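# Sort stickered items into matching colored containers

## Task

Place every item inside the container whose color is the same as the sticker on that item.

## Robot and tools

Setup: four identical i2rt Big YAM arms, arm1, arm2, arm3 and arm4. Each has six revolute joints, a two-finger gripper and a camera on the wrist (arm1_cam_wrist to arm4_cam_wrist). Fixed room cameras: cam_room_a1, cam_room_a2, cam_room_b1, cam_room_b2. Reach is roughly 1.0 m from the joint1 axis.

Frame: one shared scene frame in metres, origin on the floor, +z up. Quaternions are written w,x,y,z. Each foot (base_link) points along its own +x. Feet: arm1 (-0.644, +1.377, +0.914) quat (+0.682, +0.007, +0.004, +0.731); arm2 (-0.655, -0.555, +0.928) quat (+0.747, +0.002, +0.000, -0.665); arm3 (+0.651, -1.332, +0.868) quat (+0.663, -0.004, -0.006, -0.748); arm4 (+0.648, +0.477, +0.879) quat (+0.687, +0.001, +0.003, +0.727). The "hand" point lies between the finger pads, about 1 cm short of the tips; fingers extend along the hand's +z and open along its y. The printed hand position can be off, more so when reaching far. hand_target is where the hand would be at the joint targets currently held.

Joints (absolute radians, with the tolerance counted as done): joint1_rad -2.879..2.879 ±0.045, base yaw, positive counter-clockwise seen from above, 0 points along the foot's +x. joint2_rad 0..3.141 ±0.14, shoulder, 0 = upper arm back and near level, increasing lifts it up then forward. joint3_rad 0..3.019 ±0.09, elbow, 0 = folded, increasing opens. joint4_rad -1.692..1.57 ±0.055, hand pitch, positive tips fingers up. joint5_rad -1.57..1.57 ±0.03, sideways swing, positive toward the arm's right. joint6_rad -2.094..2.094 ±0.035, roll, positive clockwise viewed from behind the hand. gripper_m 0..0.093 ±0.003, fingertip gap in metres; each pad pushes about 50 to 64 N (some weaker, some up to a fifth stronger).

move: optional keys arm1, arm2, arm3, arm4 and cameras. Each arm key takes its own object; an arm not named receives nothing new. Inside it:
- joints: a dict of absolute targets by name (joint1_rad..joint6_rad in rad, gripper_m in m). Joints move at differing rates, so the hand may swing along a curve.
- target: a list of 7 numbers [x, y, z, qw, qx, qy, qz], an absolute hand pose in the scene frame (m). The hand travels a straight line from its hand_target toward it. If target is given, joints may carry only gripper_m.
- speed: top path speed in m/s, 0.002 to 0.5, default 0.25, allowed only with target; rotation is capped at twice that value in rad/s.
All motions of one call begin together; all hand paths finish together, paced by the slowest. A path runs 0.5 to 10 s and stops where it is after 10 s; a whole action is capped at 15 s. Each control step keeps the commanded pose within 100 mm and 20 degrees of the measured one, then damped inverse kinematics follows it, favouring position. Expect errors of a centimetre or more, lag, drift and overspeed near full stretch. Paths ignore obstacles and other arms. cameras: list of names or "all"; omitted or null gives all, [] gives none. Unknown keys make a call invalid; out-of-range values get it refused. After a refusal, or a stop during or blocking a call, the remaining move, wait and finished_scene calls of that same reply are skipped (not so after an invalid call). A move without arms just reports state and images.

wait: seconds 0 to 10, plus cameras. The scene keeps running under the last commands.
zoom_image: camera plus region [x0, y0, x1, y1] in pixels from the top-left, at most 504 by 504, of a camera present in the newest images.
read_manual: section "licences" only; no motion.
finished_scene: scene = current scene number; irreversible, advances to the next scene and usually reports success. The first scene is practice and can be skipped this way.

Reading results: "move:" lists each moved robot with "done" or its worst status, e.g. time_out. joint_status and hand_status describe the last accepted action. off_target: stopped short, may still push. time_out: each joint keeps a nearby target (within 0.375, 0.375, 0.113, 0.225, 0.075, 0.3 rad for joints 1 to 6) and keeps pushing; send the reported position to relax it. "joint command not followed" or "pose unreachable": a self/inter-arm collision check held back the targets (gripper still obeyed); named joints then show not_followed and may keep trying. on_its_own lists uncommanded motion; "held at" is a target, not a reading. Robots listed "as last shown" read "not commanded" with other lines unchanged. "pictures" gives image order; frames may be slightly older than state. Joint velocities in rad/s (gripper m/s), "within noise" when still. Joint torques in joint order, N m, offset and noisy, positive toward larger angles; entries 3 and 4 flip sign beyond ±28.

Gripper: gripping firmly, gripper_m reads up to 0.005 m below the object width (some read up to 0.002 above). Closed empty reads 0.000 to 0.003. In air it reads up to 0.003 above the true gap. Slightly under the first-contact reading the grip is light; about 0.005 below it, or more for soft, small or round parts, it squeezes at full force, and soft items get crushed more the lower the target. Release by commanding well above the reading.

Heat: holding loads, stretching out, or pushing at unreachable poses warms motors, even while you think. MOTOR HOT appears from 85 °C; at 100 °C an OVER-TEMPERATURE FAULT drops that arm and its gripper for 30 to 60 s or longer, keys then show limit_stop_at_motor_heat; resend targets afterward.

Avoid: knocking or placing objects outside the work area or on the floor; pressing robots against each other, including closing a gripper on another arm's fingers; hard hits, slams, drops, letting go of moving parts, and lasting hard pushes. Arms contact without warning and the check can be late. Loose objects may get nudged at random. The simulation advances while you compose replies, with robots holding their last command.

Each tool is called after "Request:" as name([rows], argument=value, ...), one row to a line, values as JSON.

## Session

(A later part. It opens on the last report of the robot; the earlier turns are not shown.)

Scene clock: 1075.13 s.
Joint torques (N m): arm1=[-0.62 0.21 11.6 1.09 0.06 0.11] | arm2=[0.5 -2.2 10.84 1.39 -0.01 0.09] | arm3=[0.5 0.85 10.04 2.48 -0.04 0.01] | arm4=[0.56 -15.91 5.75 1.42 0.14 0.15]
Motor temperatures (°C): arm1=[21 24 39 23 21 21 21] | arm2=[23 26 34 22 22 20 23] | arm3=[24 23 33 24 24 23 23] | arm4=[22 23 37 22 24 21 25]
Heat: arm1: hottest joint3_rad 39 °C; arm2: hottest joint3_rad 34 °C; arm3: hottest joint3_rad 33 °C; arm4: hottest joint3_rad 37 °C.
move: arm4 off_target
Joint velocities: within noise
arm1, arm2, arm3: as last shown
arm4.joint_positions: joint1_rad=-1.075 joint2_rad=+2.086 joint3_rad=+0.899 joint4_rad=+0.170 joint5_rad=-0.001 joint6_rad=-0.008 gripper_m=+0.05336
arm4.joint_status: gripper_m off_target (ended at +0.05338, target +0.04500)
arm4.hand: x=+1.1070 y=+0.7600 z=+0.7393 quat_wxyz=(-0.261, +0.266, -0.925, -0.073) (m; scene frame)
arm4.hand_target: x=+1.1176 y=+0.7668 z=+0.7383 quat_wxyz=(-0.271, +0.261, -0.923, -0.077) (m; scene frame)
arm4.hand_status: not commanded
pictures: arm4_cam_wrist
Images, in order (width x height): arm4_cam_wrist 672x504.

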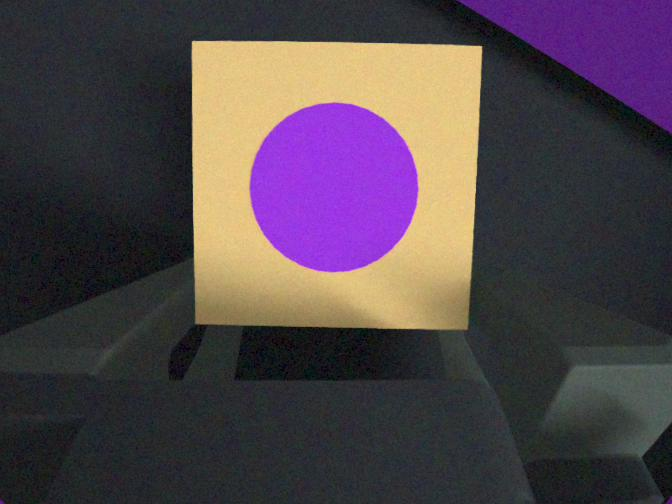

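Request:
move(arm4={"target": [1.04, 0.72, 0.96, 0.2709, -0.2609, 0.9234, 0.0765], "speed": 0.3}, cameras=[])

Request:
move(arm4={"joints": {"joint1_rad": 0.878, "joint2_rad": 0.75, "joint3_rad": 0.77, "joint4_rad": -1.0, "joint5_rad": 0, "joint6_rad": 0}}, cameras=[])

Request:
move(arm4={"target": [-0.008, 0.967, 1.09, 0.0889, -0.9100, 0.3030, 0.2680], "speed": 0.3}, cameras=[])

Request:
move(arm4={"target": [-0.008, 0.965, 1.01, 0.0889, -0.9100, 0.3030, 0.2680], "speed": 0.1}, cameras=["cam_room_a2"])

Request:
zoom_image(camera="cam_room_a2", region=[260, 180, 340, 240])

Scene clock: 1082.13 s.
Joint torques (N m): arm1=[-1.03 0.32 11.67 0.84 0.1 0.11] | arm2=[0.5 -2.02 10.8 1.37 -0.01 0.08] | arm3=[0.56 0.79 10.03 2.48 -0.04 0] | arm4=[1.2 -10.7 7.64 0.57 0.19 0.17]
Motor temperatures (°C): arm1=[21 24 39 23 21 21 21] | arm2=[23 26 34 22 22 20 23] | arm3=[24 23 33 24 24 23 23] | arm4=[22 24 36 22 24 21 25]
Heat: arm1: hottest joint3_rad 39 °C; arm2: hottest joint3_rad 34 °C; arm3: hottest joint3_rad 33 °C; arm4: hottest joint3_rad 36 °C.
move: arm4 done
Joint velocities: within noise
arm1, arm2, arm3: as last shown
arm4.joint_positions: joint1_rad=-1.075 joint2_rad=+1.374 joint3_rad=+0.752 joint4_rad=-0.353 joint5_rad=-0.001 joint6_rad=-0.008 gripper_m=+0.05336
arm4.joint_status: not commanded
arm4.hand: x=+1.0423 y=+0.7202 z=+0.9652 quat_wxyz=(-0.280, +0.265, -0.920, -0.078) (m; scene frame)
arm4.hand_target: x=+1.0399 y=+0.7200 z=+0.9600 quat_wxyz=(-0.271, +0.261, -0.923, -0.076) (m; scene frame)
arm4.hand_status: done (0.006 m and 1.2 deg from the pose sent, 0.234 m and 1.4 deg at the start)
pictures: none
No camera images: "cameras" was empty.

Scene clock: 1084.10 s.
Joint torques (N m): arm1=[-0.67 0.32 11.7 0.96 0.11 0.08] | arm2=[0.62 -2.2 10.84 1.37 0 0.09] | arm3=[0.67 0.79 10.06 2.48 -0.03 0] | arm4=[1.44 -3.14 10.74 0.5 0.13 0.11]
Motor temperatures (°C): arm1=[21 24 39 23 21 21 21] | arm2=[23 26 34 22 22 20 23] | arm3=[24 23 33 24 24 23 23] | arm4=[22 23 37 22 24 21 25]
Heat: arm1: hottest joint3_rad 39 °C; arm2: hottest joint3_rad 34 °C; arm3: hottest joint3_rad 33 °C; arm4: hottest joint3_rad 37 °C.
move: arm4 done
Joint velocities: within noise
arm1, arm2, arm3: as last shown
arm4.joint_positions: joint1_rad=+0.875 joint2_rad=+0.754 joint3_rad=+0.752 joint4_rad=-0.990 joint5_rad=-0.002 joint6_rad=-0.008 gripper_m=+0.05338
arm4.joint_status: all done
arm4.hand: x=+0.4014 y=+0.6623 z=+1.1122 quat_wxyz=(-0.087, +0.911, -0.298, -0.272) (m; scene frame)
arm4.hand_target: x=+0.4000 y=+0.6628 z=+1.1215 quat_wxyz=(-0.089, +0.908, -0.300, -0.278) (m; scene frame)
arm4.hand_status: not commanded
pictures: none
No camera images: "cameras" was empty.

Scene clock: 1086.80 s.
Joint torques (N m): arm1=[-0.44 -0.09 11.67 1.01 0.07 0.1] | arm2=[0.56 -2.14 10.82 1.39 -0.01 0.09] | arm3=[0.56 0.73 10.04 2.47 -0.04 0] | arm4=[0.91 -25.11 13.52 0.53 0.21 0.13]
Motor temperatures (°C): arm1=[21 24 39 23 21 21 21] | arm2=[23 26 34 22 22 20 23] | arm3=[24 23 33 24 24 23 23] | arm4=[22 24 37 22 24 21 26]
Heat: arm1: hottest joint3_rad 39 °C; arm2: hottest joint3_rad 34 °C; arm3: hottest joint3_rad 33 °C; arm4: hottest joint3_rad 37 °C.
move: arm4 off_target
Joint velocities: within noise
arm1, arm2, arm3: as last shown
arm4.joint_positions: joint1_rad=+0.875 joint2_rad=+2.193 joint3_rad=+2.216 joint4_rad=-1.050 joint5_rad=+0.003 joint6_rad=-0.008 gripper_m=+0.05338
arm4.joint_status: not commanded
arm4.hand: x=+0.0020 y=+0.9602 z=+1.0775 quat_wxyz=(-0.085, +0.915, -0.300, -0.256) (m; scene frame)
arm4.hand_target: x=-0.0072 y=+0.9663 z=+1.0899 quat_wxyz=(-0.089, +0.910, -0.303, -0.269) (m; scene frame)
arm4.hand_status: off_target (0.017 m and 1.6 deg from the pose sent, 0.511 m and 0.8 deg at the start)
pictures: none
No camera images: "cameras" was empty.

Scene clock: 1088.13 s.
Joint torques (N m): arm1=[-1.03 0.09 11.71 1.03 0.1 0.09] | arm2=[0.38 -2.14 10.82 1.35 -0.01 0.09] | arm3=[0.62 0.67 10.04 2.47 -0.03 0] | arm4=[1.38 -24.29 9.28 1.69 0.21 0.13]
Motor temperatures (°C): arm1=[21 24 39 23 21 21 21] | arm2=[23 26 34 22 22 20 23] | arm3=[24 23 33 24 24 23 23] | arm4=[22 24 37 22 24 21 26]
Heat: arm1: hottest joint3_rad 39 °C; arm2: hottest joint3_rad 34 °C; arm3: hottest joint3_rad 33 °C; arm4: hottest joint3_rad 37 °C.
move: arm4 off_target
Joint velocities: within noise
arm1, arm2, arm3: as last shown
arm4.joint_positions: joint1_rad=+0.875 joint2_rad=+2.195 joint3_rad=+2.081 joint4_rad=-0.878 joint5_rad=+0.004 joint6_rad=-0.008 gripper_m=+0.05338
arm4.joint_status: not commanded
arm4.hand: x=-0.0025 y=+0.9634 z=+1.0296 quat_wxyz=(-0.090, +0.910, -0.299, -0.272) (m; scene frame)
arm4.hand_target: x=-0.0074 y=+0.9645 z=+1.0101 quat_wxyz=(-0.089, +0.910, -0.303, -0.268) (m; scene frame)
arm4.hand_status: off_target (0.020 m and 0.7 deg from the pose sent, 0.069 m and 1.6 deg at the start)
pictures: cam_room_a2
Images, in order (width x height): cam_room_a2 672x504.

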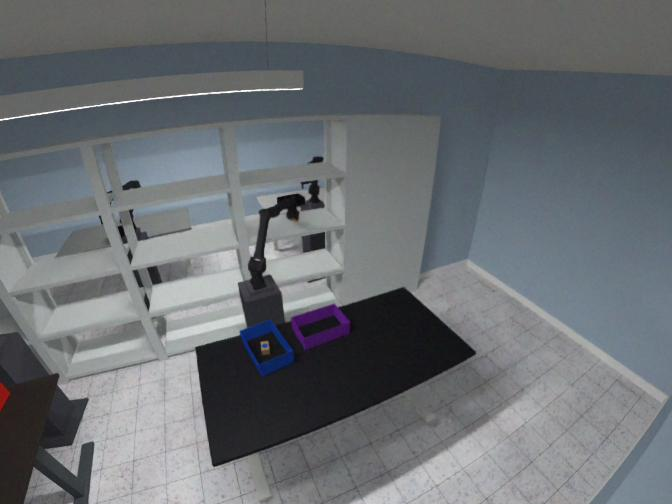

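Scaled by 6.300.

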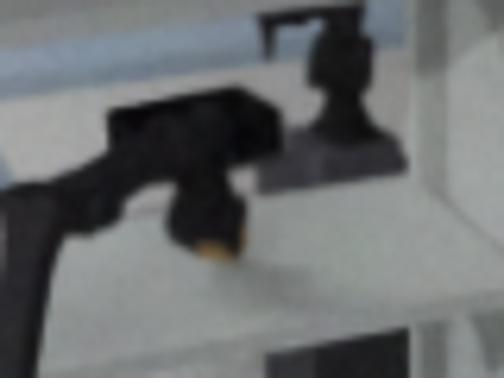

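Request:
move(arm4={"target": [-0.008, 0.965, 0.994, 0.0889, -0.9100, 0.3030, 0.2680], "speed": 0.06}, cameras=[])

Request:
move(arm4={"target": [-0.008, 0.965, 0.984, 0.0889, -0.9100, 0.3030, 0.2680], "speed": 0.06}, cameras=["arm4_cam_wrist"])

Scene clock: 1092.27 s.
Joint torques (N m): arm1=[-0.67 0.09 11.84 0.87 0.1 0.07] | arm2=[0.32 -2.26 10.82 1.37 0 0.08] | arm3=[0.56 0.85 10.06 2.45 -0.03 0] | arm4=[0.91 -24 9.18 1.65 0.2 0.13]
Motor temperatures (°C): arm1=[21 24 39 23 21 21 21] | arm2=[23 26 34 22 22 20 23] | arm3=[24 23 33 24 24 23 23] | arm4=[22 24 37 22 24 21 26]
Heat: arm1: hottest joint3_rad 39 °C; arm2: hottest joint3_rad 34 °C; arm3: hottest joint3_rad 33 °C; arm4: hottest joint3_rad 37 °C.
move: arm4 off_target
Joint velocities: within noise
arm1, arm2: as last shown
arm3.joint_positions: joint1_rad=-1.590 joint2_rad=+0.406 joint3_rad=+0.792 joint4_rad=-0.616 joint5_rad=+0.001 joint6_rad=-0.005 gripper_m=+0.09401
arm3.joint_status: not commanded
arm3.hand: x=+0.3595 y=-1.2842 z=+1.2970 quat_wxyz=(+0.040, -0.782, +0.057, +0.619) (m; scene frame)
arm3.hand_target: x=+0.3614 y=-1.2814 z=+1.3070 quat_wxyz=(+0.042, -0.773, +0.062, +0.630) (m; scene frame)
arm3.hand_status: not commanded
arm4.joint_positions: joint1_rad=+0.875 joint2_rad=+2.197 joint3_rad=+2.055 joint4_rad=-0.841 joint5_rad=+0.004 joint6_rad=-0.008 gripper_m=+0.05338
arm4.joint_status: not commanded
arm4.hand: x=-0.0033 y=+0.9639 z=+1.0189 quat_wxyz=(-0.092, +0.909, -0.299, -0.275) (m; scene frame)
arm4.hand_target: x=-0.0072 y=+0.9643 z=+0.9941 quat_wxyz=(-0.089, +0.910, -0.303, -0.268) (m; scene frame)
arm4.hand_status: off_target (0.025 m and 1.0 deg from the pose sent, 0.036 m and 0.7 deg at the start)
pictures: none
No camera images: "cameras" was empty.

Scene clock: 1093.23 s.
Joint torques (N m): arm1=[-0.85 0.56 11.71 0.85 0.06 0.13] | arm2=[0.44 -2.26 10.82 1.35 -0.01 0.08] | arm3=[0.62 0.79 10.04 2.5 -0.03 0] | arm4=[1.38 -23.3 8.91 1.57 0.21 0.12]
Motor temperatures (°C): arm1=[21 24 39 23 21 21 21] | arm2=[23 26 34 22 22 20 23] | arm3=[24 23 33 24 24 23 23] | arm4=[22 24 37 22 24 21 26]
Heat: arm1: hottest joint3_rad 39 °C; arm2: hottest joint3_rad 34 °C; arm3: hottest joint3_rad 33 °C; arm4: hottest joint3_rad 37 °C.
move: arm4 off_target
Joint velocities: within noise
arm1, arm3: as last shown
arm2.joint_positions: joint1_rad=+1.004 joint2_rad=+0.688 joint3_rad=+0.694 joint4_rad=-0.971 joint5_rad=+0.007 joint6_rad=+0.008 gripper_m=+0.06994
arm2.joint_status: not commanded
arm2.hand: x=-0.3912 y=-0.6856 z=+1.1518 quat_wxyz=(-0.291, -0.218, -0.929, +0.067) (m; scene frame)
arm2.hand_target: x=-0.3964 y=-0.6842 z=+1.1394 quat_wxyz=(-0.273, -0.222, -0.934, +0.063) (m; scene frame)
arm2.hand_status: not commanded
arm4.joint_positions: joint1_rad=+0.875 joint2_rad=+2.198 joint3_rad=+2.041 joint4_rad=-0.818 joint5_rad=+0.004 joint6_rad=-0.008 gripper_m=+0.05338
arm4.joint_status: not commanded
arm4.hand: x=-0.0043 y=+0.9646 z=+1.0145 quat_wxyz=(-0.093, +0.908, -0.298, -0.279) (m; scene frame)
arm4.hand_target: x=-0.0069 y=+0.9642 z=+0.9843 quat_wxyz=(-0.089, +0.910, -0.303, -0.268) (m; scene frame)
arm4.hand_status: off_target (0.031 m and 1.5 deg from the pose sent, 0.035 m and 1.0 deg at the start)
pictures: arm4_cam_wrist
Images, in order (width x height): arm4_cam_wrist 672x504.

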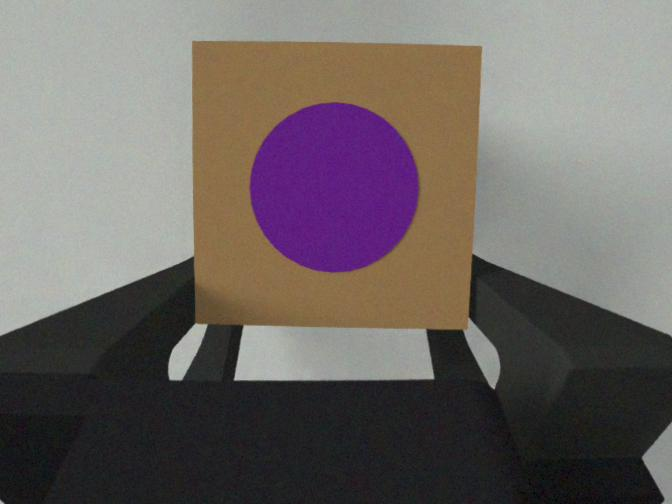

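Request:
move(arm4={"joints": {"gripper_m": 0.08}}, cameras=["arm4_cam_wrist"])

Request:
move(arm4={"target": [0.40, 0.662, 1.13, 0.0889, -0.9100, 0.3030, 0.2680], "speed": 0.35}, cameras=["cam_room_a2"])

Request:
zoom_image(camera="cam_room_a2", region=[260, 180, 340, 240])

Scene clock: 1099.30 s.
Joint torques (N m): arm1=[-0.38 0.32 11.62 0.94 0.11 0.1] | arm2=[0.56 -2.2 10.8 1.39 -0.01 0.08] | arm3=[0.62 0.73 10.03 2.51 -0.04 -0.01] | arm4=[1.61 -23.65 8.76 1.59 0.18 0.14]
Motor temperatures (°C): arm1=[21 24 39 23 21 21 21] | arm2=[23 26 34 22 22 20 23] | arm3=[24 23 33 24 24 23 23] | arm4=[22 24 37 22 24 21 26]
Heat: arm1: hottest joint3_rad 39 °C; arm2: hottest joint3_rad 34 °C; arm3: hottest joint3_rad 33 °C; arm4: hottest joint3_rad 37 °C.
move: arm4 done
Joint velocities: within noise
arm1.joint_positions: joint1_rad=-2.245 joint2_rad=+0.746 joint3_rad=+0.761 joint4_rad=-0.964 joint5_rad=+0.000 joint6_rad=+0.007 gripper_m=+0.08497
arm1.joint_status: not commanded
arm1.hand: x=-0.3813 y=+1.1971 z=+1.1524 quat_wxyz=(-0.284, -0.287, -0.910, +0.091) (m; scene frame)
arm1.hand_target: x=-0.3801 y=+1.2001 z=+1.1499 quat_wxyz=(-0.278, -0.286, -0.913, +0.087) (m; scene frame)
arm1.hand_status: not commanded
arm2, arm3: as last shown
arm4.joint_positions: joint1_rad=+0.875 joint2_rad=+2.198 joint3_rad=+2.041 joint4_rad=-0.816 joint5_rad=+0.004 joint6_rad=-0.008 gripper_m=+0.07991
arm4.joint_status: all done
arm4.hand: x=-0.0046 y=+0.9649 z=+1.0148 quat_wxyz=(-0.093, +0.908, -0.298, -0.280) (m; scene frame)
arm4.hand_target: x=-0.0069 y=+0.9641 z=+0.9843 quat_wxyz=(-0.089, +0.910, -0.303, -0.268) (m; scene frame)
arm4.hand_status: not commanded
pictures: arm4_cam_wrist
Images, in order (width x height): arm4_cam_wrist 672x504.

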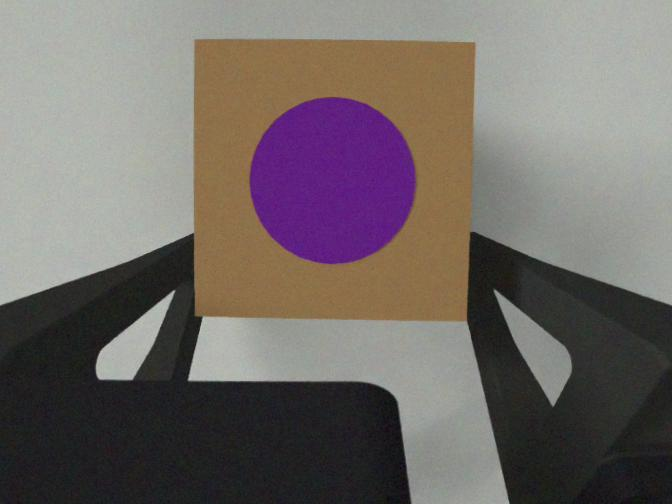

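Scene clock: 1101.57 s.
Joint torques (N m): arm1=[-0.56 0.21 11.78 1.02 0.07 0.08] | arm2=[0.38 -2.2 10.84 1.37 0 0.08] | arm3=[0.67 0.73 10.03 2.5 -0.04 -0.01] | arm4=[1.44 -1.49 8.95 0.57 0.2 0.2]
Motor temperatures (°C): arm1=[21 24 39 23 21 21 21] | arm2=[23 26 34 22 22 20 23] | arm3=[24 23 33 24 24 23 23] | arm4=[22 25 37 22 24 21 26]
Heat: arm1: hottest joint3_rad 39 °C; arm2: hottest joint3_rad 34 °C; arm3: hottest joint3_rad 33 °C; arm4: hottest joint3_rad 37 °C.
move: arm4 done
Joint velocities: within noise
arm1, arm2, arm3: as last shown
arm4.joint_positions: joint1_rad=+0.877 joint2_rad=+0.753 joint3_rad=+0.809 joint4_rad=-1.030 joint5_rad=+0.009 joint6_rad=-0.004 gripper_m=+0.07992
arm4.joint_status: not commanded
arm4.hand: x=+0.4000 y=+0.6651 z=+1.1368 quat_wxyz=(-0.095, +0.907, -0.299, -0.279) (m; scene frame)
arm4.hand_target: x=+0.4001 y=+0.6621 z=+1.1301 quat_wxyz=(-0.089, +0.910, -0.303, -0.268) (m; scene frame)
arm4.hand_status: done (0.007 m and 1.5 deg from the pose sent, 0.518 m and 1.6 deg at the start)
pictures: cam_room_a2
Images, in order (width x height): cam_room_a2 672x504.

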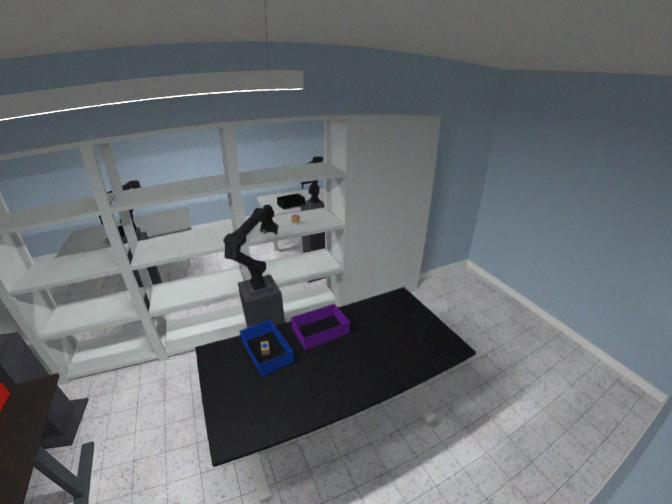

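Scaled by 6.300.

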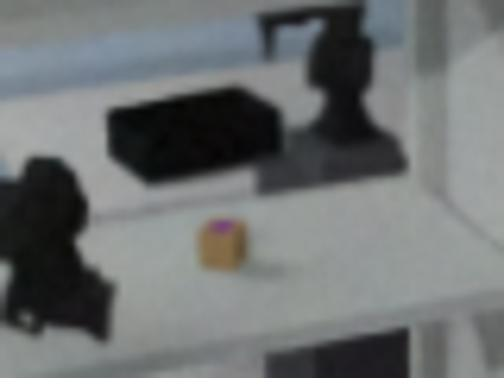

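Request:
move(arm1={"target": [-0.03, 0.953, 1.09, 0.1288, 0.2961, 0.9455, -0.0403], "speed": 0.3}, cameras=["arm1_cam_wrist"])

Scene clock: 1107.87 s.
Joint torques (N m): arm1=[-1.73 -20.78 16.32 0.35 0 -0.02] | arm2=[0.32 -2.2 10.8 1.39 0 0.08] | arm3=[0.56 0.73 10.09 2.4 -0.04 0] | arm4=[1.03 -1.79 9.03 0.49 0.2 0.18]
Motor temperatures (°C): arm1=[21 24 40 23 21 21 21] | arm2=[23 26 34 22 22 20 23] | arm3=[24 23 33 24 24 23 23] | arm4=[22 24 38 22 24 21 26]
Heat: arm1: hottest joint3_rad 40 °C; arm2: hottest joint3_rad 34 °C; arm3: hottest joint3_rad 33 °C; arm4: hottest joint3_rad 38 °C.
move: arm1 off_target
Joint velocities: within noise
arm1.joint_positions: joint1_rad=-2.245 joint2_rad=+2.165 joint3_rad=+2.151 joint4_rad=-1.318 joint5_rad=-0.005 joint6_rad=+0.007 gripper_m=+0.08497
arm1.joint_status: not commanded
arm1.hand: x=-0.0409 y=+0.9617 z=+1.0652 quat_wxyz=(-0.106, -0.299, -0.948, +0.034) (m; scene frame)
arm1.hand_target: x=-0.0311 y=+0.9539 z=+1.0901 quat_wxyz=(-0.130, -0.296, -0.945, +0.041) (m; scene frame)
arm1.hand_status: off_target (0.028 m and 2.7 deg from the pose sent, 0.432 m and 19.3 deg at the start)
arm2, arm3, arm4: as last shown
pictures: arm1_cam_wrist
Images, in order (width x height): arm1_cam_wrist 672x504.

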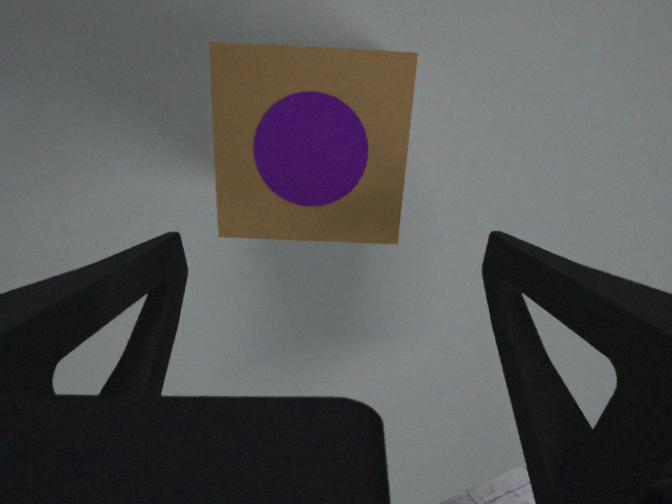

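Request:
move(arm1={"target": [-0.01, 0.946, 1.018, 0.1288, 0.2961, 0.9455, -0.0403], "speed": 0.12}, cameras=["arm1_cam_wrist"])

Scene clock: 1121.07 s.
Joint torques (N m): arm1=[-1.32 -21.66 13.48 1.39 0.01 0.03] | arm2=[0.44 -2.08 10.8 1.39 0 0.08] | arm3=[0.44 0.67 10 2.45 -0.03 -0.01] | arm4=[1.67 -1.79 8.94 0.51 0.22 0.17]
Motor temperatures (°C): arm1=[21 24 40 23 21 21 21] | arm2=[23 26 34 22 22 20 23] | arm3=[24 23 33 24 24 23 23] | arm4=[22 24 39 22 24 21 25]
Heat: arm1: hottest joint3_rad 40 °C; arm2: hottest joint3_rad 34 °C; arm3: hottest joint3_rad 33 °C; arm4: hottest joint3_rad 39 °C.
move: arm1 off_target
Joint velocities: within noise
arm1.joint_positions: joint1_rad=-2.245 joint2_rad=+2.254 joint3_rad=+2.151 joint4_rad=-1.225 joint5_rad=-0.005 joint6_rad=+0.007 gripper_m=+0.08497
arm1.joint_status: not commanded
arm1.hand: x=-0.0232 y=+0.9490 z=+1.0061 quat_wxyz=(-0.108, -0.299, -0.947, +0.034) (m; scene frame)
arm1.hand_target: x=-0.0104 y=+0.9465 z=+1.0182 quat_wxyz=(-0.129, -0.296, -0.946, +0.040) (m; scene frame)
arm1.hand_status: off_target (0.018 m and 2.5 deg from the pose sent, 0.059 m and 2.7 deg at the start)
arm2, arm3, arm4: as last shown
arm4.hand: x=+0.4000 y=+0.6651 z=+1.1368 quat_wxyz=(-0.095, +0.907, -0.300, -0.279) (m; scene frame)
pictures: arm1_cam_wrist
Images, in order (width x height): arm1_cam_wrist 672x504.

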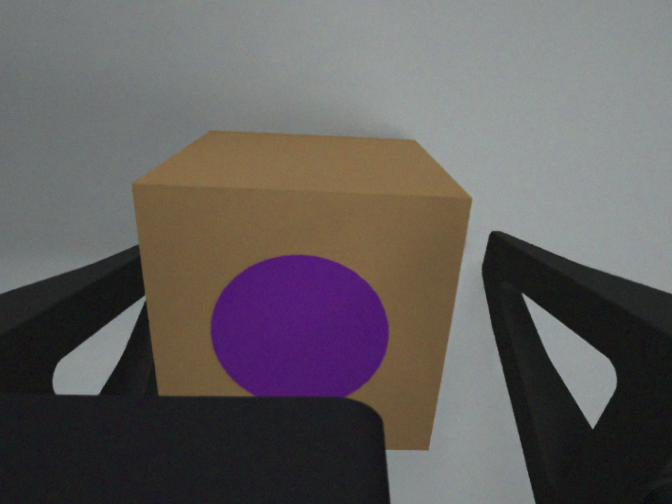

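Request:
move(arm1={"joints": {"gripper_m": 0.045}}, cameras=["arm1_cam_wrist"])

Request:
move(arm1={"target": [-0.40, 1.21, 1.12, 0.1288, 0.2961, 0.9455, -0.0403], "speed": 0.3}, cameras=[])

Request:
move(arm1={"joints": {"joint1_rad": 1.76}}, cameras=["arm1_cam_wrist"])

Scene clock: 1126.63 s.
Joint torques (N m): arm1=[-1.73 -20.72 13.37 1.36 0.06 0.06] | arm2=[0.38 -2.2 10.81 1.4 -0.01 0.09] | arm3=[0.5 0.73 10.04 2.47 -0.02 0] | arm4=[1.67 -2.2 8.95 0.57 0.2 0.17]
Motor temperatures (°C): arm1=[21 25 40 23 21 21 21] | arm2=[23 25 34 22 22 20 23] | arm3=[24 23 33 24 24 23 23] | arm4=[22 24 39 22 24 21 25]
Heat: arm1: hottest joint3_rad 40 °C; arm2: hottest joint3_rad 34 °C; arm3: hottest joint3_rad 33 °C; arm4: hottest joint3_rad 39 °C.
move: arm1 off_target
Joint velocities: within noise
arm1.joint_positions: joint1_rad=-2.245 joint2_rad=+2.254 joint3_rad=+2.151 joint4_rad=-1.225 joint5_rad=-0.006 joint6_rad=+0.007 gripper_m=+0.05284
arm1.joint_status: gripper_m off_target (ended at +0.05287, target +0.04500)
arm1.hand: x=-0.0231 y=+0.9491 z=+1.0061 quat_wxyz=(-0.109, -0.299, -0.947, +0.034) (m; scene frame)
arm1.hand_target: x=-0.0104 y=+0.9465 z=+1.0182 quat_wxyz=(-0.129, -0.296, -0.946, +0.040) (m; scene frame)
arm1.hand_status: not commanded
arm2, arm3: as last shown
arm4.joint_positions: joint1_rad=+0.878 joint2_rad=+0.753 joint3_rad=+0.809 joint4_rad=-1.030 joint5_rad=+0.009 joint6_rad=-0.004 gripper_m=+0.07992
arm4.joint_status: not commanded
arm4.hand: x=+0.3999 y=+0.6650 z=+1.1368 quat_wxyz=(-0.094, +0.907, -0.299, -0.279) (m; scene frame)
arm4.hand_target: x=+0.4000 y=+0.6620 z=+1.1301 quat_wxyz=(-0.089, +0.910, -0.303, -0.268) (m; scene frame)
arm4.hand_status: not commanded
pictures: arm1_cam_wrist
Images, in order (width x height): arm1_cam_wrist 672x504.

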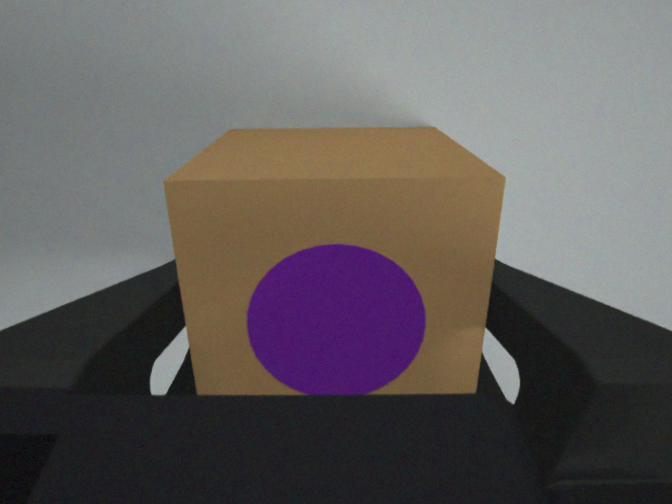

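Scene clock: 1128.90 s.
Joint torques (N m): arm1=[-3.14 -1.26 11.6 0.53 -0.03 -0.05] | arm2=[0.32 -2.2 10.81 1.39 -0.01 0.08] | arm3=[0.62 0.85 10 2.41 -0.05 -0.01] | arm4=[1.26 -2.02 8.98 0.5 0.2 0.18]
Motor temperatures (°C): arm1=[21 25 40 23 21 21 21] | arm2=[23 25 34 22 22 20 23] | arm3=[24 23 33 24 24 23 23] | arm4=[22 24 39 22 24 21 25]
Heat: arm1: hottest joint3_rad 40 °C; arm2: hottest joint3_rad 34 °C; arm3: hottest joint3_rad 33 °C; arm4: hottest joint3_rad 39 °C.
move: arm1 done
Joint velocities: within noise
arm1.joint_positions: joint1_rad=-2.245 joint2_rad=+0.900 joint3_rad=+0.836 joint4_rad=-1.211 joint5_rad=-0.006 joint6_rad=+0.007 gripper_m=+0.05284
arm1.joint_status: not commanded
arm1.hand: x=-0.3998 y=+1.2107 z=+1.1197 quat_wxyz=(-0.134, -0.298, -0.944, +0.042) (m; scene frame)
arm1.hand_target: x=-0.4000 y=+1.2100 z=+1.1199 quat_wxyz=(-0.129, -0.296, -0.946, +0.040) (m; scene frame)
arm1.hand_status: done (0.001 m and 0.7 deg from the pose sent, 0.472 m and 2.5 deg at the start)
arm2, arm3, arm4: as last shown
pictures: none
No camera images: "cameras" was empty.

Scene clock: 1131.57 s.
Joint torques (N m): arm1=[-1.61 -1.61 11.58 0.54 0.08 0.01] | arm2=[0.62 -2.26 10.81 1.37 -0.01 0.08] | arm3=[0.56 0.85 10 2.44 -0.04 -0.02] | arm4=[1.49 -2.43 9.1 0.55 0.19 0.15]
Motor temperatures (°C): arm1=[21 25 39 23 21 21 22] | arm2=[23 25 34 22 22 20 23] | arm3=[24 23 33 24 24 23 23] | arm4=[22 24 39 22 24 21 25]
Heat: arm1: hottest joint3_rad 39 °C; arm2: hottest joint3_rad 34 °C; arm3: hottest joint3_rad 33 °C; arm4: hottest joint3_rad 39 °C.
move: arm1 done
Joint velocities: within noise
arm1.joint_positions: joint1_rad=+1.755 joint2_rad=+0.911 joint3_rad=+0.836 joint4_rad=-1.211 joint5_rad=-0.009 joint6_rad=+0.006 gripper_m=+0.05280
arm1.joint_status: all done
arm1.hand: x=-0.9241 y=+1.3023 z=+1.1251 quat_wxyz=(+0.020, +0.981, +0.123, -0.148) (m; scene frame)
arm1.hand_target: x=-0.9232 y=+1.3015 z=+1.1284 quat_wxyz=(+0.019, +0.980, +0.128, -0.148) (m; scene frame)
arm1.hand_status: not commanded
arm2, arm4: as last shown
arm3.joint_positions: joint1_rad=-1.590 joint2_rad=+0.406 joint3_rad=+0.792 joint4_rad=-0.616 joint5_rad=+0.001 joint6_rad=-0.005 gripper_m=+0.09401
arm3.joint_status: not commanded
arm3.hand: x=+0.3595 y=-1.2842 z=+1.2970 quat_wxyz=(+0.040, -0.782, +0.057, +0.619) (m; scene frame)
arm3.hand_target: x=+0.3614 y=-1.2814 z=+1.3070 quat_wxyz=(+0.042, -0.773, +0.062, +0.630) (m; scene frame)
arm3.hand_status: not commanded
pictures: arm1_cam_wrist
Images, in order (width x height): arm1_cam_wrist 672x504.

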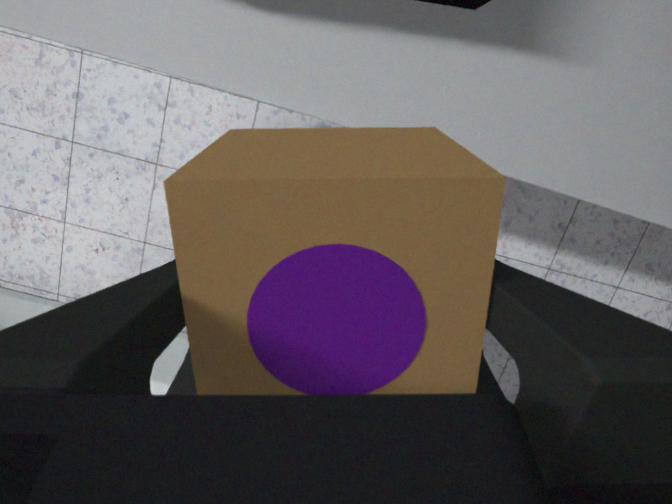

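Request:
move(arm1={"target": [-1.155, 1.245, 0.87, -0.0171, -0.9829, -0.1252, 0.1339], "speed": 0.3}, cameras=["arm1_cam_wrist"])

Request:
move(arm1={"target": [-1.155, 1.245, 0.75, -0.0171, -0.9829, -0.1252, 0.1339], "speed": 0.12}, cameras=["arm1_cam_wrist"])

Scene clock: 1139.37 s.
Joint torques (N m): arm1=[-2.02 -13.63 10.65 1.24 0.07 -0.01] | arm2=[0.5 -2.08 10.81 1.36 -0.01 0.08] | arm3=[0.56 0.73 10 2.47 -0.04 0] | arm4=[1.96 -1.9 9.1 0.54 0.17 0.19]
Motor temperatures (°C): arm1=[21 25 39 23 21 21 22] | arm2=[23 25 34 22 22 20 23] | arm3=[24 23 33 24 24 23 23] | arm4=[22 23 39 22 24 21 25]
Heat: arm1: hottest joint3_rad 39 °C; arm2: hottest joint3_rad 34 °C; arm3: hottest joint3_rad 33 °C; arm4: hottest joint3_rad 39 °C.
move: arm1 off_target
Joint velocities: within noise
arm1.joint_positions: joint1_rad=+1.755 joint2_rad=+1.901 joint3_rad=+1.024 joint4_rad=-0.500 joint5_rad=-0.008 joint6_rad=+0.006 gripper_m=+0.05280
arm1.joint_status: not commanded
arm1.hand: x=-1.1289 y=+1.2513 z=+0.8529 quat_wxyz=(+0.014, +0.987, +0.123, -0.103) (m; scene frame)
arm1.hand_target: x=-1.1540 y=+1.2454 z=+0.8708 quat_wxyz=(+0.017, +0.983, +0.125, -0.134) (m; scene frame)
arm1.hand_status: off_target (0.032 m and 3.6 deg from the pose sent, 0.349 m and 1.6 deg at the start)
arm2.joint_positions: joint1_rad=+1.004 joint2_rad=+0.688 joint3_rad=+0.694 joint4_rad=-0.971 joint5_rad=+0.007 joint6_rad=+0.008 gripper_m=+0.06994
arm2.joint_status: not commanded
arm2.hand: x=-0.3912 y=-0.6856 z=+1.1518 quat_wxyz=(-0.291, -0.218, -0.929, +0.067) (m; scene frame)
arm2.hand_target: x=-0.3964 y=-0.6842 z=+1.1394 quat_wxyz=(-0.273, -0.222, -0.934, +0.063) (m; scene frame)
arm2.hand_status: not commanded
arm3, arm4: as last shown
pictures: arm1_cam_wrist
Images, in order (width x height): arm1_cam_wrist 672x504.

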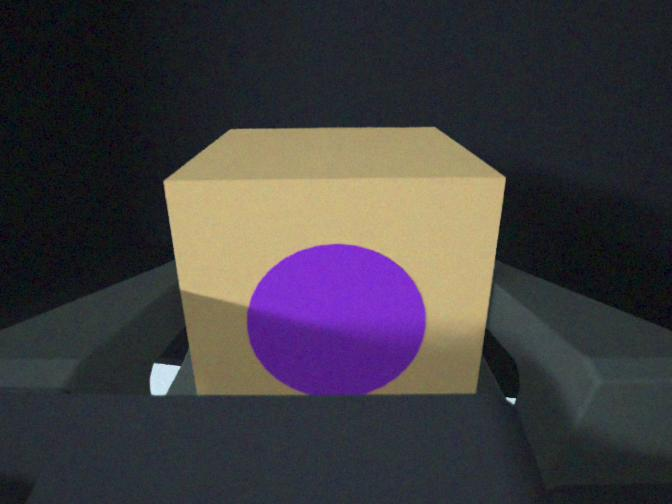

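Scene clock: 1141.03 s.
Joint torques (N m): arm1=[-1.61 -13.98 8.09 1.5 0.08 0.02] | arm2=[0.56 -2.2 10.81 1.36 0 0.09] | arm3=[0.5 0.79 10.02 2.44 -0.04 0] | arm4=[1.61 -1.55 9.03 0.58 0.19 0.16]
Motor temperatures (°C): arm1=[21 25 39 23 21 21 22] | arm2=[23 25 34 22 22 20 23] | arm3=[24 23 33 24 24 23 23] | arm4=[22 23 39 22 24 21 25]
Heat: arm1: hottest joint3_rad 39 °C; arm2: hottest joint3_rad 34 °C; arm3: hottest joint3_rad 33 °C; arm4: hottest joint3_rad 39 °C.
move: arm1 off_target
Joint velocities: within noise
arm1.joint_positions: joint1_rad=+1.755 joint2_rad=+2.161 joint3_rad=+1.027 joint4_rad=-0.232 joint5_rad=-0.008 joint6_rad=+0.006 gripper_m=+0.05281
arm1.joint_status: not commanded
arm1.hand: x=-1.1309 y=+1.2516 z=+0.7418 quat_wxyz=(+0.015, +0.986, +0.123, -0.108) (m; scene frame)
arm1.hand_target: x=-1.1543 y=+1.2453 z=+0.7509 quat_wxyz=(+0.017, +0.983, +0.125, -0.134) (m; scene frame)
arm1.hand_status: off_target (0.026 m and 3.0 deg from the pose sent, 0.106 m and 3.6 deg at the start)
arm2, arm3, arm4: as last shown
pictures: arm1_cam_wrist
Images, in order (width x height): arm1_cam_wrist 672x504.

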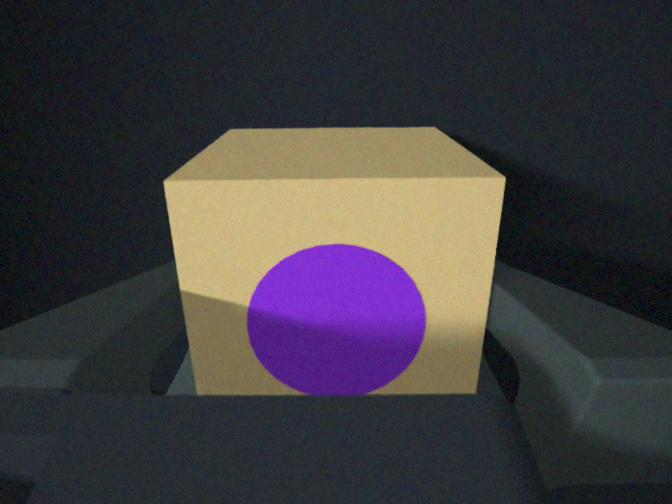

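Request:
move(arm1={"target": [-1.155, 1.245, 0.74, -0.0171, -0.9829, -0.1252, 0.1339], "speed": 0.08}, cameras=[])

Request:
move(arm1={"joints": {"gripper_m": 0.085}}, cameras=["arm1_cam_wrist"])

Request:
move(arm1={"target": [-1.14, 1.25, 0.90, -0.0171, -0.9829, -0.1252, 0.1339], "speed": 0.25}, cameras=["arm1_cam_wrist"])

Scene clock: 1145.90 s.
Joint torques (N m): arm1=[-1.96 -13.8 8.03 1.47 0.09 -0.03] | arm2=[0.44 -2.08 10.8 1.37 -0.01 0.09] | arm3=[0.56 0.67 10.04 2.43 -0.03 -0.01] | arm4=[1.26 -2.08 8.87 0.58 0.15 0.19]
Motor temperatures (°C): arm1=[21 25 39 23 21 21 22] | arm2=[23 25 34 22 22 20 23] | arm3=[24 23 33 24 24 23 23] | arm4=[22 23 40 22 24 21 25]
Heat: arm1: hottest joint3_rad 39 °C; arm2: hottest joint3_rad 34 °C; arm3: hottest joint3_rad 33 °C; arm4: hottest joint3_rad 40 °C.
move: arm1 off_target
Joint velocities: within noise
arm1.joint_positions: joint1_rad=+1.755 joint2_rad=+2.175 joint3_rad=+1.032 joint4_rad=-0.213 joint5_rad=-0.008 joint6_rad=+0.006 gripper_m=+0.05281
arm1.joint_status: not commanded
arm1.hand: x=-1.1340 y=+1.2509 z=+0.7370 quat_wxyz=(+0.015, +0.986, +0.123, -0.113) (m; scene frame)
arm1.hand_target: x=-1.1544 y=+1.2453 z=+0.7407 quat_wxyz=(+0.017, +0.983, +0.125, -0.134) (m; scene frame)
arm1.hand_status: off_target (0.022 m and 2.4 deg from the pose sent, 0.025 m and 3.0 deg at the start)
arm2, arm3, arm4: as last shown
pictures: none
No camera images: "cameras" was empty.

Scene clock: 1146.43 s.
Joint torques (N m): arm1=[-1.67 -13.63 7.98 1.43 0.04 0.03] | arm2=[0.5 -2.2 10.8 1.36 0 0.09] | arm3=[0.5 0.73 10.06 2.48 -0.03 0] | arm4=[1.44 -1.85 8.99 0.54 0.19 0.18]
Motor temperatures (°C): arm1=[21 25 39 23 21 21 22] | arm2=[23 25 34 22 22 20 23] | arm3=[24 23 33 24 24 23 23] | arm4=[22 23 40 22 24 21 25]
Heat: arm1: hottest joint3_rad 39 °C; arm2: hottest joint3_rad 34 °C; arm3: hottest joint3_rad 33 °C; arm4: hottest joint3_rad 40 °C.
move: arm1 done
Joint velocities: within noise
arm1.joint_positions: joint1_rad=+1.755 joint2_rad=+2.175 joint3_rad=+1.034 joint4_rad=-0.213 joint5_rad=-0.008 joint6_rad=+0.006 gripper_m=+0.08496
arm1.joint_status: all done
arm1.hand: x=-1.1350 y=+1.2506 z=+0.7374 quat_wxyz=(+0.015, +0.986, +0.123, -0.114) (m; scene frame)
arm1.hand_target: x=-1.1544 y=+1.2452 z=+0.7407 quat_wxyz=(+0.017, +0.983, +0.125, -0.134) (m; scene frame)
arm1.hand_status: not commanded
arm2, arm3, arm4: as last shown
pictures: arm1_cam_wrist
Images, in order (width x height): arm1_cam_wrist 672x504.

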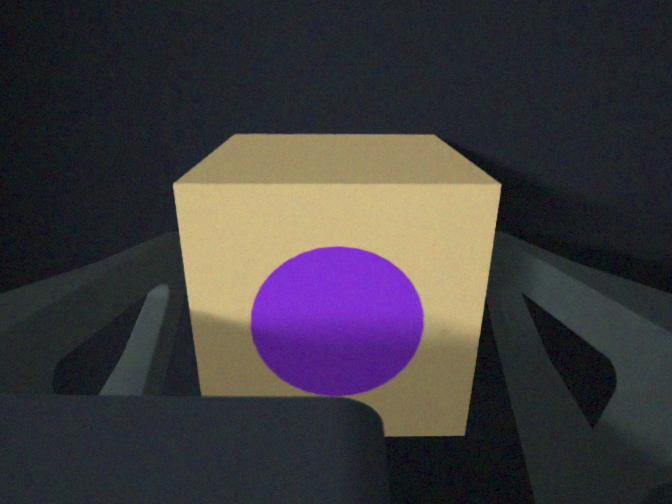

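Scene clock: 1147.73 s.
Joint torques (N m): arm1=[-1.96 -12.16 8.75 0.42 0.06 -0.05] | arm2=[0.38 -2.08 10.84 1.36 -0.01 0.08] | arm3=[0.5 0.67 10.03 2.48 -0.04 0] | arm4=[1.2 -2.26 9.1 0.49 0.2 0.17]
Motor temperatures (°C): arm1=[21 25 38 23 21 21 22] | arm2=[23 25 34 22 22 20 23] | arm3=[24 23 33 24 24 23 23] | arm4=[22 23 40 22 24 21 25]
Heat: arm1: hottest joint3_rad 38 °C; arm2: hottest joint3_rad 34 °C; arm3: hottest joint3_rad 33 °C; arm4: hottest joint3_rad 40 °C.
move: arm1 done
Joint velocities: within noise
arm1.joint_positions: joint1_rad=+1.755 joint2_rad=+1.807 joint3_rad=+1.025 joint4_rad=-0.531 joint5_rad=-0.008 joint6_rad=+0.006 gripper_m=+0.08496
arm1.joint_status: not commanded
arm1.hand: x=-1.1375 y=+1.2489 z=+0.8971 quat_wxyz=(+0.018, +0.983, +0.123, -0.134) (m; scene frame)
arm1.hand_target: x=-1.1401 y=+1.2500 z=+0.9001 quat_wxyz=(+0.017, +0.983, +0.125, -0.134) (m; scene frame)
arm1.hand_status: done (0.004 m and 0.3 deg from the pose sent, 0.163 m and 2.3 deg at the start)
arm2, arm3, arm4: as last shown
pictures: arm1_cam_wrist
Images, in order (width x height): arm1_cam_wrist 672x504.

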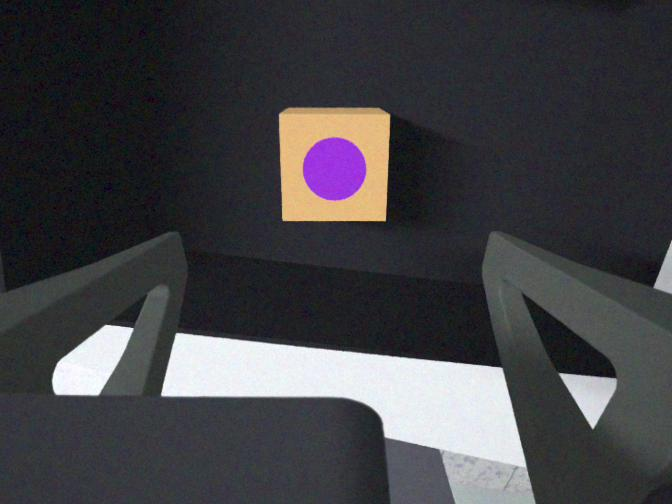

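Request:
move(arm4={"joints": {"joint1_rad": -1.81, "gripper_m": 0.085}}, cameras=[])

Request:
move(arm4={"target": [1.125, 0.386, 0.86, 0.3278, 0.0814, 0.9408, -0.0284], "speed": 0.3}, cameras=[])

Request:
move(arm4={"target": [1.128, 0.386, 0.735, 0.3278, 0.0814, 0.9408, -0.0284], "speed": 0.15}, cameras=["arm4_cam_wrist"])

Scene clock: 1155.63 s.
Joint torques (N m): arm1=[-1.67 -12.45 8.73 0.38 0.05 -0.06] | arm2=[0.5 -2.14 10.81 1.4 -0.01 0.09] | arm3=[0.5 0.67 10.03 2.5 -0.03 0] | arm4=[0.62 -2.08 9.05 0.51 0.02 0.16]
Motor temperatures (°C): arm1=[21 25 38 23 21 21 22] | arm2=[23 25 34 22 22 20 23] | arm3=[24 23 33 24 24 23 23] | arm4=[22 23 40 22 24 21 25]
Heat: arm1: hottest joint3_rad 38 °C; arm2: hottest joint3_rad 34 °C; arm3: hottest joint3_rad 33 °C; arm4: hottest joint3_rad 40 °C.
move: arm4 done
Joint velocities: arm1=[within noise] | arm2=[-0.005 -0.044 -0.022 -0.012 -0.037 -0.022 0] | arm3=[within noise] | arm4=[within noise]
arm1, arm2, arm3: as last shown
arm4.joint_positions: joint1_rad=-1.807 joint2_rad=+0.755 joint3_rad=+0.809 joint4_rad=-1.030 joint5_rad=+0.014 joint6_rad=-0.001 gripper_m=+0.08492
arm4.joint_status: all done
arm4.hand: x=+0.9552 y=+0.4196 z=+1.1342 quat_wxyz=(-0.289, -0.087, -0.953, +0.035) (m; scene frame)
arm4.hand_target: x=+0.9529 y=+0.4193 z=+1.1283 quat_wxyz=(-0.278, -0.094, -0.955, +0.032) (m; scene frame)
arm4.hand_status: not commanded
pictures: none
No camera images: "cameras" was empty.

Scene clock: 1157.53 s.
Joint torques (N m): arm1=[-2.14 -12.1 8.73 0.42 0 -0.03] | arm2=[0.56 -2.14 10.78 1.39 -0.01 0.08] | arm3=[0.56 0.79 10.02 2.45 -0.04 -0.01] | arm4=[0.03 -13.16 7.31 1.52 -0.03 -0.05]
Motor temperatures (°C): arm1=[21 26 38 23 21 21 22] | arm2=[23 25 34 22 22 20 23] | arm3=[24 23 33 24 24 23 23] | arm4=[22 23 40 22 24 21 25]
Heat: arm1: hottest joint3_rad 38 °C; arm2: hottest joint3_rad 34 °C; arm3: hottest joint3_rad 33 °C; arm4: hottest joint3_rad 40 °C.
move: arm4 off_target
Joint velocities: within noise
arm1, arm2, arm3: as last shown
arm4.joint_positions: joint1_rad=-1.812 joint2_rad=+1.679 joint3_rad=+0.633 joint4_rad=+0.102 joint5_rad=-0.012 joint6_rad=-0.003 gripper_m=+0.08492
arm4.joint_status: not commanded
arm4.hand: x=+1.1059 y=+0.3934 z=+0.8472 quat_wxyz=(-0.305, -0.084, -0.948, +0.025) (m; scene frame)
arm4.hand_target: x=+1.1243 y=+0.3861 z=+0.8606 quat_wxyz=(-0.328, -0.081, -0.941, +0.029) (m; scene frame)
arm4.hand_status: off_target (0.024 m and 2.7 deg from the pose sent, 0.324 m and 4.8 deg at the start)
pictures: none
No camera images: "cameras" was empty.

Scene clock: 1158.90 s.
Joint torques (N m): arm1=[-1.9 -12.69 8.9 0.4 0.06 -0.03] | arm2=[0.56 -2.14 10.82 1.39 -0.01 0.09] | arm3=[0.5 0.91 10.06 2.48 -0.03 0.01] | arm4=[0.03 -13.57 3.6 1.47 -0.04 -0.02]
Motor temperatures (°C): arm1=[21 26 38 23 21 21 22] | arm2=[23 25 34 22 22 20 23] | arm3=[24 23 33 24 24 23 23] | arm4=[22 23 39 22 24 21 25]
Heat: arm1: hottest joint3_rad 38 °C; arm2: hottest joint3_rad 34 °C; arm3: hottest joint3_rad 33 °C; arm4: hottest joint3_rad 39 °C.
move: arm4 done
Joint velocities: within noise
arm1, arm2: as last shown
arm3.joint_positions: joint1_rad=-1.590 joint2_rad=+0.406 joint3_rad=+0.792 joint4_rad=-0.616 joint5_rad=+0.001 joint6_rad=-0.005 gripper_m=+0.09401
arm3.joint_status: not commanded
arm3.hand: x=+0.3595 y=-1.2842 z=+1.2970 quat_wxyz=(+0.040, -0.782, +0.057, +0.619) (m; scene frame)
arm3.hand_target: x=+0.3614 y=-1.2814 z=+1.3070 quat_wxyz=(+0.042, -0.773, +0.062, +0.630) (m; scene frame)
arm3.hand_status: not commanded
arm4.joint_positions: joint1_rad=-1.812 joint2_rad=+2.069 joint3_rad=+0.677 joint4_rad=+0.481 joint5_rad=-0.012 joint6_rad=-0.005 gripper_m=+0.08492
arm4.joint_status: not commanded
arm4.hand: x=+1.1204 y=+0.3901 z=+0.7376 quat_wxyz=(-0.321, -0.082, -0.943, +0.027) (m; scene frame)
arm4.hand_target: x=+1.1277 y=+0.3860 z=+0.7351 quat_wxyz=(-0.328, -0.081, -0.941, +0.029) (m; scene frame)
arm4.hand_status: done (0.009 m and 0.9 deg from the pose sent, 0.115 m and 2.8 deg at the start)
pictures: arm4_cam_wrist
Images, in order (width x height): arm4_cam_wrist 672x504.

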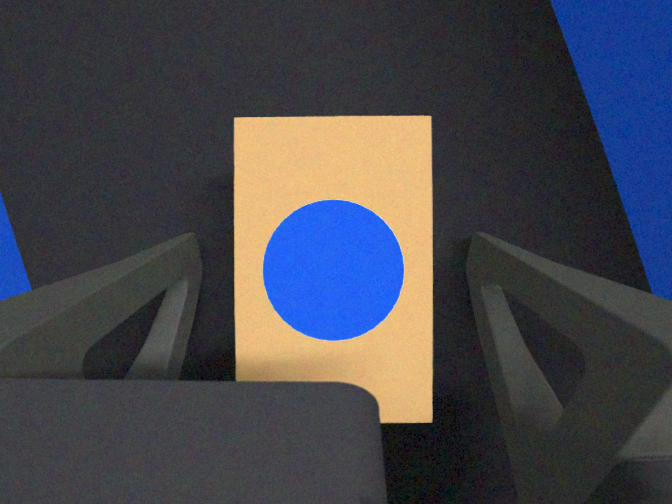

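Request:
move(arm4={"joints": {"gripper_m": 0.036}}, cameras=[])

Request:
move(arm4={"target": [1.04, 0.40, 0.97, 0.3278, 0.0814, 0.9408, -0.0284], "speed": 0.3}, cameras=[])

Request:
move(arm4={"joints": {"joint1_rad": 2.19, "joint2_rad": 0.73, "joint3_rad": 0.77, "joint4_rad": -0.96, "joint5_rad": 0, "joint6_rad": 0}}, cameras=[])

Request:
move(arm4={"target": [-0.044, -0.080, 1.08, -0.1092, -0.8908, -0.3134, 0.3103], "speed": 0.3}, cameras=[])

Request:
move(arm4={"target": [-0.040, -0.078, 0.995, -0.1092, -0.8908, -0.3134, 0.3103], "speed": 0.1}, cameras=["cam_room_a2"])

Scene clock: 1167.00 s.
Joint torques (N m): arm1=[-2.14 -12.69 8.77 0.4 0.04 -0.05] | arm2=[0.32 -2.14 10.81 1.4 -0.01 0.08] | arm3=[0.56 0.91 10.02 2.45 -0.04 -0.01] | arm4=[0.56 -13.57 3.6 1.44 -0.03 0]
Motor temperatures (°C): arm1=[21 26 38 23 21 21 22] | arm2=[23 25 34 22 22 20 23] | arm3=[24 23 33 24 24 23 23] | arm4=[22 23 37 22 24 21 25]
Heat: arm1: hottest joint3_rad 38 °C; arm2: hottest joint3_rad 34 °C; arm3: hottest joint3_rad 33 °C; arm4: hottest joint3_rad 37 °C.
move: arm4 off_target
Joint velocities: within noise
arm1, arm3: as last shown
arm2.joint_positions: joint1_rad=+1.004 joint2_rad=+0.688 joint3_rad=+0.694 joint4_rad=-0.971 joint5_rad=+0.007 joint6_rad=+0.008 gripper_m=+0.06994
arm2.joint_status: not commanded
arm2.hand: x=-0.3912 y=-0.6856 z=+1.1518 quat_wxyz=(-0.291, -0.218, -0.929, +0.067) (m; scene frame)
arm2.hand_target: x=-0.3964 y=-0.6842 z=+1.1394 quat_wxyz=(-0.273, -0.222, -0.934, +0.063) (m; scene frame)
arm2.hand_status: not commanded
arm4.joint_positions: joint1_rad=-1.812 joint2_rad=+2.069 joint3_rad=+0.677 joint4_rad=+0.482 joint5_rad=-0.012 joint6_rad=-0.005 gripper_m=+0.04422
arm4.joint_status: gripper_m off_target (ended at +0.04425, target +0.03600)
arm4.hand: x=+1.1208 y=+0.3900 z=+0.7378 quat_wxyz=(-0.321, -0.082, -0.943, +0.027) (m; scene frame)
arm4.hand_target: x=+1.1278 y=+0.3860 z=+0.7351 quat_wxyz=(-0.328, -0.081, -0.941, +0.029) (m; scene frame)
arm4.hand_status: not commanded
pictures: none
No camera images: "cameras" was empty.

Scene clock: 1168.50 s.
Joint torques (N m): arm1=[-1.61 -12.69 8.68 0.5 0.01 -0.05] | arm2=[0.44 -2.2 10.82 1.37 0 0.09] | arm3=[0.56 0.56 10.02 2.44 -0.02 -0.01] | arm4=[0.56 -6.07 9.05 0.64 -0.04 -0.09]
Motor temperatures (°C): arm1=[21 26 38 23 21 21 22] | arm2=[23 25 34 22 22 20 23] | arm3=[24 23 33 24 24 23 23] | arm4=[22 23 37 22 24 21 25]
Heat: arm1: hottest joint3_rad 38 °C; arm2: hottest joint3_rad 34 °C; arm3: hottest joint3_rad 33 °C; arm4: hottest joint3_rad 37 °C.
move: arm4 done
Joint velocities: within noise
arm1, arm2, arm3: as last shown
arm4.joint_positions: joint1_rad=-1.822 joint2_rad=+1.150 joint3_rad=+0.528 joint4_rad=-0.271 joint5_rad=-0.020 joint6_rad=-0.008 gripper_m=+0.04422
arm4.joint_status: not commanded
arm4.hand: x=+1.0351 y=+0.4041 z=+0.9672 quat_wxyz=(-0.329, -0.084, -0.940, +0.026) (m; scene frame)
arm4.hand_target: x=+1.0398 y=+0.4001 z=+0.9700 quat_wxyz=(-0.328, -0.081, -0.941, +0.028) (m; scene frame)
arm4.hand_status: done (0.007 m and 0.5 deg from the pose sent, 0.246 m and 0.8 deg at the start)
pictures: none
No camera images: "cameras" was empty.

Scene clock: 1171.17 s.
Joint torques (N m): arm1=[-1.85 -12.28 8.76 0.64 0 -0.06] | arm2=[0.26 -2.08 10.77 1.39 0 0.09] | arm3=[0.5 0.79 10.03 2.47 -0.05 -0.01] | arm4=[1.2 -2.26 10.26 0.79 0.19 0.12]
Motor temperatures (°C): arm1=[21 26 38 23 21 21 22] | arm2=[23 25 34 22 22 20 23] | arm3=[24 23 33 24 24 23 23] | arm4=[22 23 38 22 24 21 25]
Heat: arm1: hottest joint3_rad 38 °C; arm2: hottest joint3_rad 34 °C; arm3: hottest joint3_rad 33 °C; arm4: hottest joint3_rad 38 °C.
move: arm4 done
Joint velocities: within noise
arm1, arm2, arm3: as last shown
arm4.joint_positions: joint1_rad=+2.187 joint2_rad=+0.727 joint3_rad=+0.758 joint4_rad=-0.950 joint5_rad=-0.003 joint6_rad=-0.008 gripper_m=+0.04421
arm4.joint_status: all done
arm4.hand: x=+0.4028 y=+0.2818 z=+1.1303 quat_wxyz=(+0.107, +0.892, +0.317, -0.305) (m; scene frame)
arm4.hand_target: x=+0.4025 y=+0.2812 z=+1.1343 quat_wxyz=(+0.107, +0.893, +0.314, -0.304) (m; scene frame)
arm4.hand_status: not commanded
pictures: none
No camera images: "cameras" was empty.

Scene clock: 1174.27 s.
Joint torques (N m): arm1=[-1.67 -12.63 8.91 0.43 0.01 -0.05] | arm2=[0.38 -2.2 10.84 1.4 -0.01 0.09] | arm3=[0.56 0.73 10.02 2.44 -0.04 0] | arm4=[1.2 -26.34 13.31 0.51 0.22 0.14]
Motor temperatures (°C): arm1=[21 26 38 23 21 21 22] | arm2=[23 25 34 22 22 20 23] | arm3=[24 23 33 24 24 23 23] | arm4=[22 24 38 22 24 21 25]
Heat: arm1: hottest joint3_rad 38 °C; arm2: hottest joint3_rad 34 °C; arm3: hottest joint3_rad 33 °C; arm4: hottest joint3_rad 38 °C.
move: arm4 done
Joint velocities: within noise
arm1, arm2, arm3: as last shown
arm4.joint_positions: joint1_rad=+2.187 joint2_rad=+2.445 joint3_rad=+2.637 joint4_rad=-1.104 joint5_rad=-0.002 joint6_rad=-0.008 gripper_m=+0.04421
arm4.joint_status: not commanded
arm4.hand: x=-0.0404 y=-0.0712 z=+1.0840 quat_wxyz=(+0.107, +0.891, +0.316, -0.308) (m; scene frame)
arm4.hand_target: x=-0.0433 y=-0.0795 z=+1.0797 quat_wxyz=(+0.110, +0.890, +0.313, -0.312) (m; scene frame)
arm4.hand_status: done (0.010 m and 0.5 deg from the pose sent, 0.577 m and 0.8 deg at the start)
pictures: none
No camera images: "cameras" was empty.

Scene clock: 1175.63 s.
Joint torques (N m): arm1=[-2.14 -12.69 8.79 0.49 0.01 -0.08] | arm2=[0.56 -2.2 10.85 1.36 -0.01 0.08] | arm3=[0.44 0.79 10.03 2.47 -0.03 0] | arm4=[1.38 -28.45 8.05 1.57 0.21 0.13]
Motor temperatures (°C): arm1=[21 26 38 23 21 21 22] | arm2=[23 25 34 22 22 20 23] | arm3=[24 23 33 24 24 23 23] | arm4=[22 24 38 22 24 21 26]
Heat: arm1: hottest joint3_rad 38 °C; arm2: hottest joint3_rad 34 °C; arm3: hottest joint3_rad 33 °C; arm4: hottest joint3_rad 38 °C.
move: arm4 off_target
Joint velocities: within noise
arm1.joint_positions: joint1_rad=+1.755 joint2_rad=+1.807 joint3_rad=+1.025 joint4_rad=-0.531 joint5_rad=-0.008 joint6_rad=+0.006 gripper_m=+0.08496
arm1.joint_status: not commanded
arm1.hand: x=-1.1375 y=+1.2489 z=+0.8971 quat_wxyz=(+0.018, +0.983, +0.123, -0.134) (m; scene frame)
arm1.hand_target: x=-1.1401 y=+1.2500 z=+0.9001 quat_wxyz=(+0.017, +0.983, +0.125, -0.134) (m; scene frame)
arm1.hand_status: not commanded
arm2, arm3: as last shown
arm4.joint_positions: joint1_rad=+2.187 joint2_rad=+2.409 joint3_rad=+2.378 joint4_rad=-0.860 joint5_rad=-0.001 joint6_rad=-0.008 gripper_m=+0.04421
arm4.joint_status: not commanded
arm4.hand: x=-0.0438 y=-0.0738 z=+1.0143 quat_wxyz=(+0.110, +0.888, +0.315, -0.317) (m; scene frame)
arm4.hand_target: x=-0.0397 y=-0.0778 z=+0.9951 quat_wxyz=(+0.109, +0.891, +0.314, -0.310) (m; scene frame)
arm4.hand_status: off_target (0.020 m and 0.9 deg from the pose sent, 0.089 m and 0.5 deg at the start)
pictures: cam_room_a2
Images, in order (width x height): cam_room_a2 672x504.

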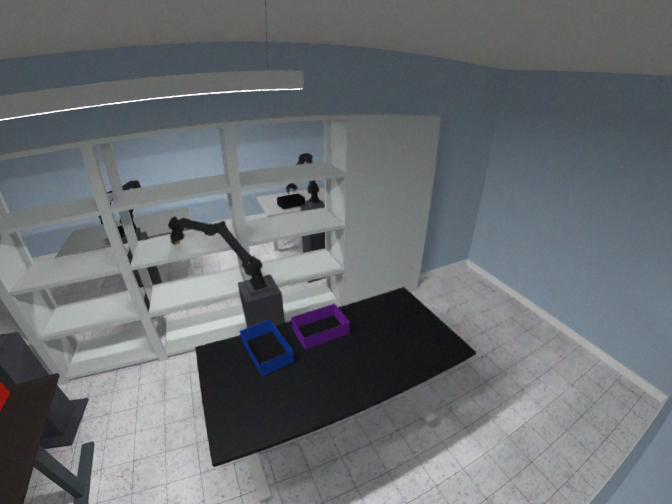

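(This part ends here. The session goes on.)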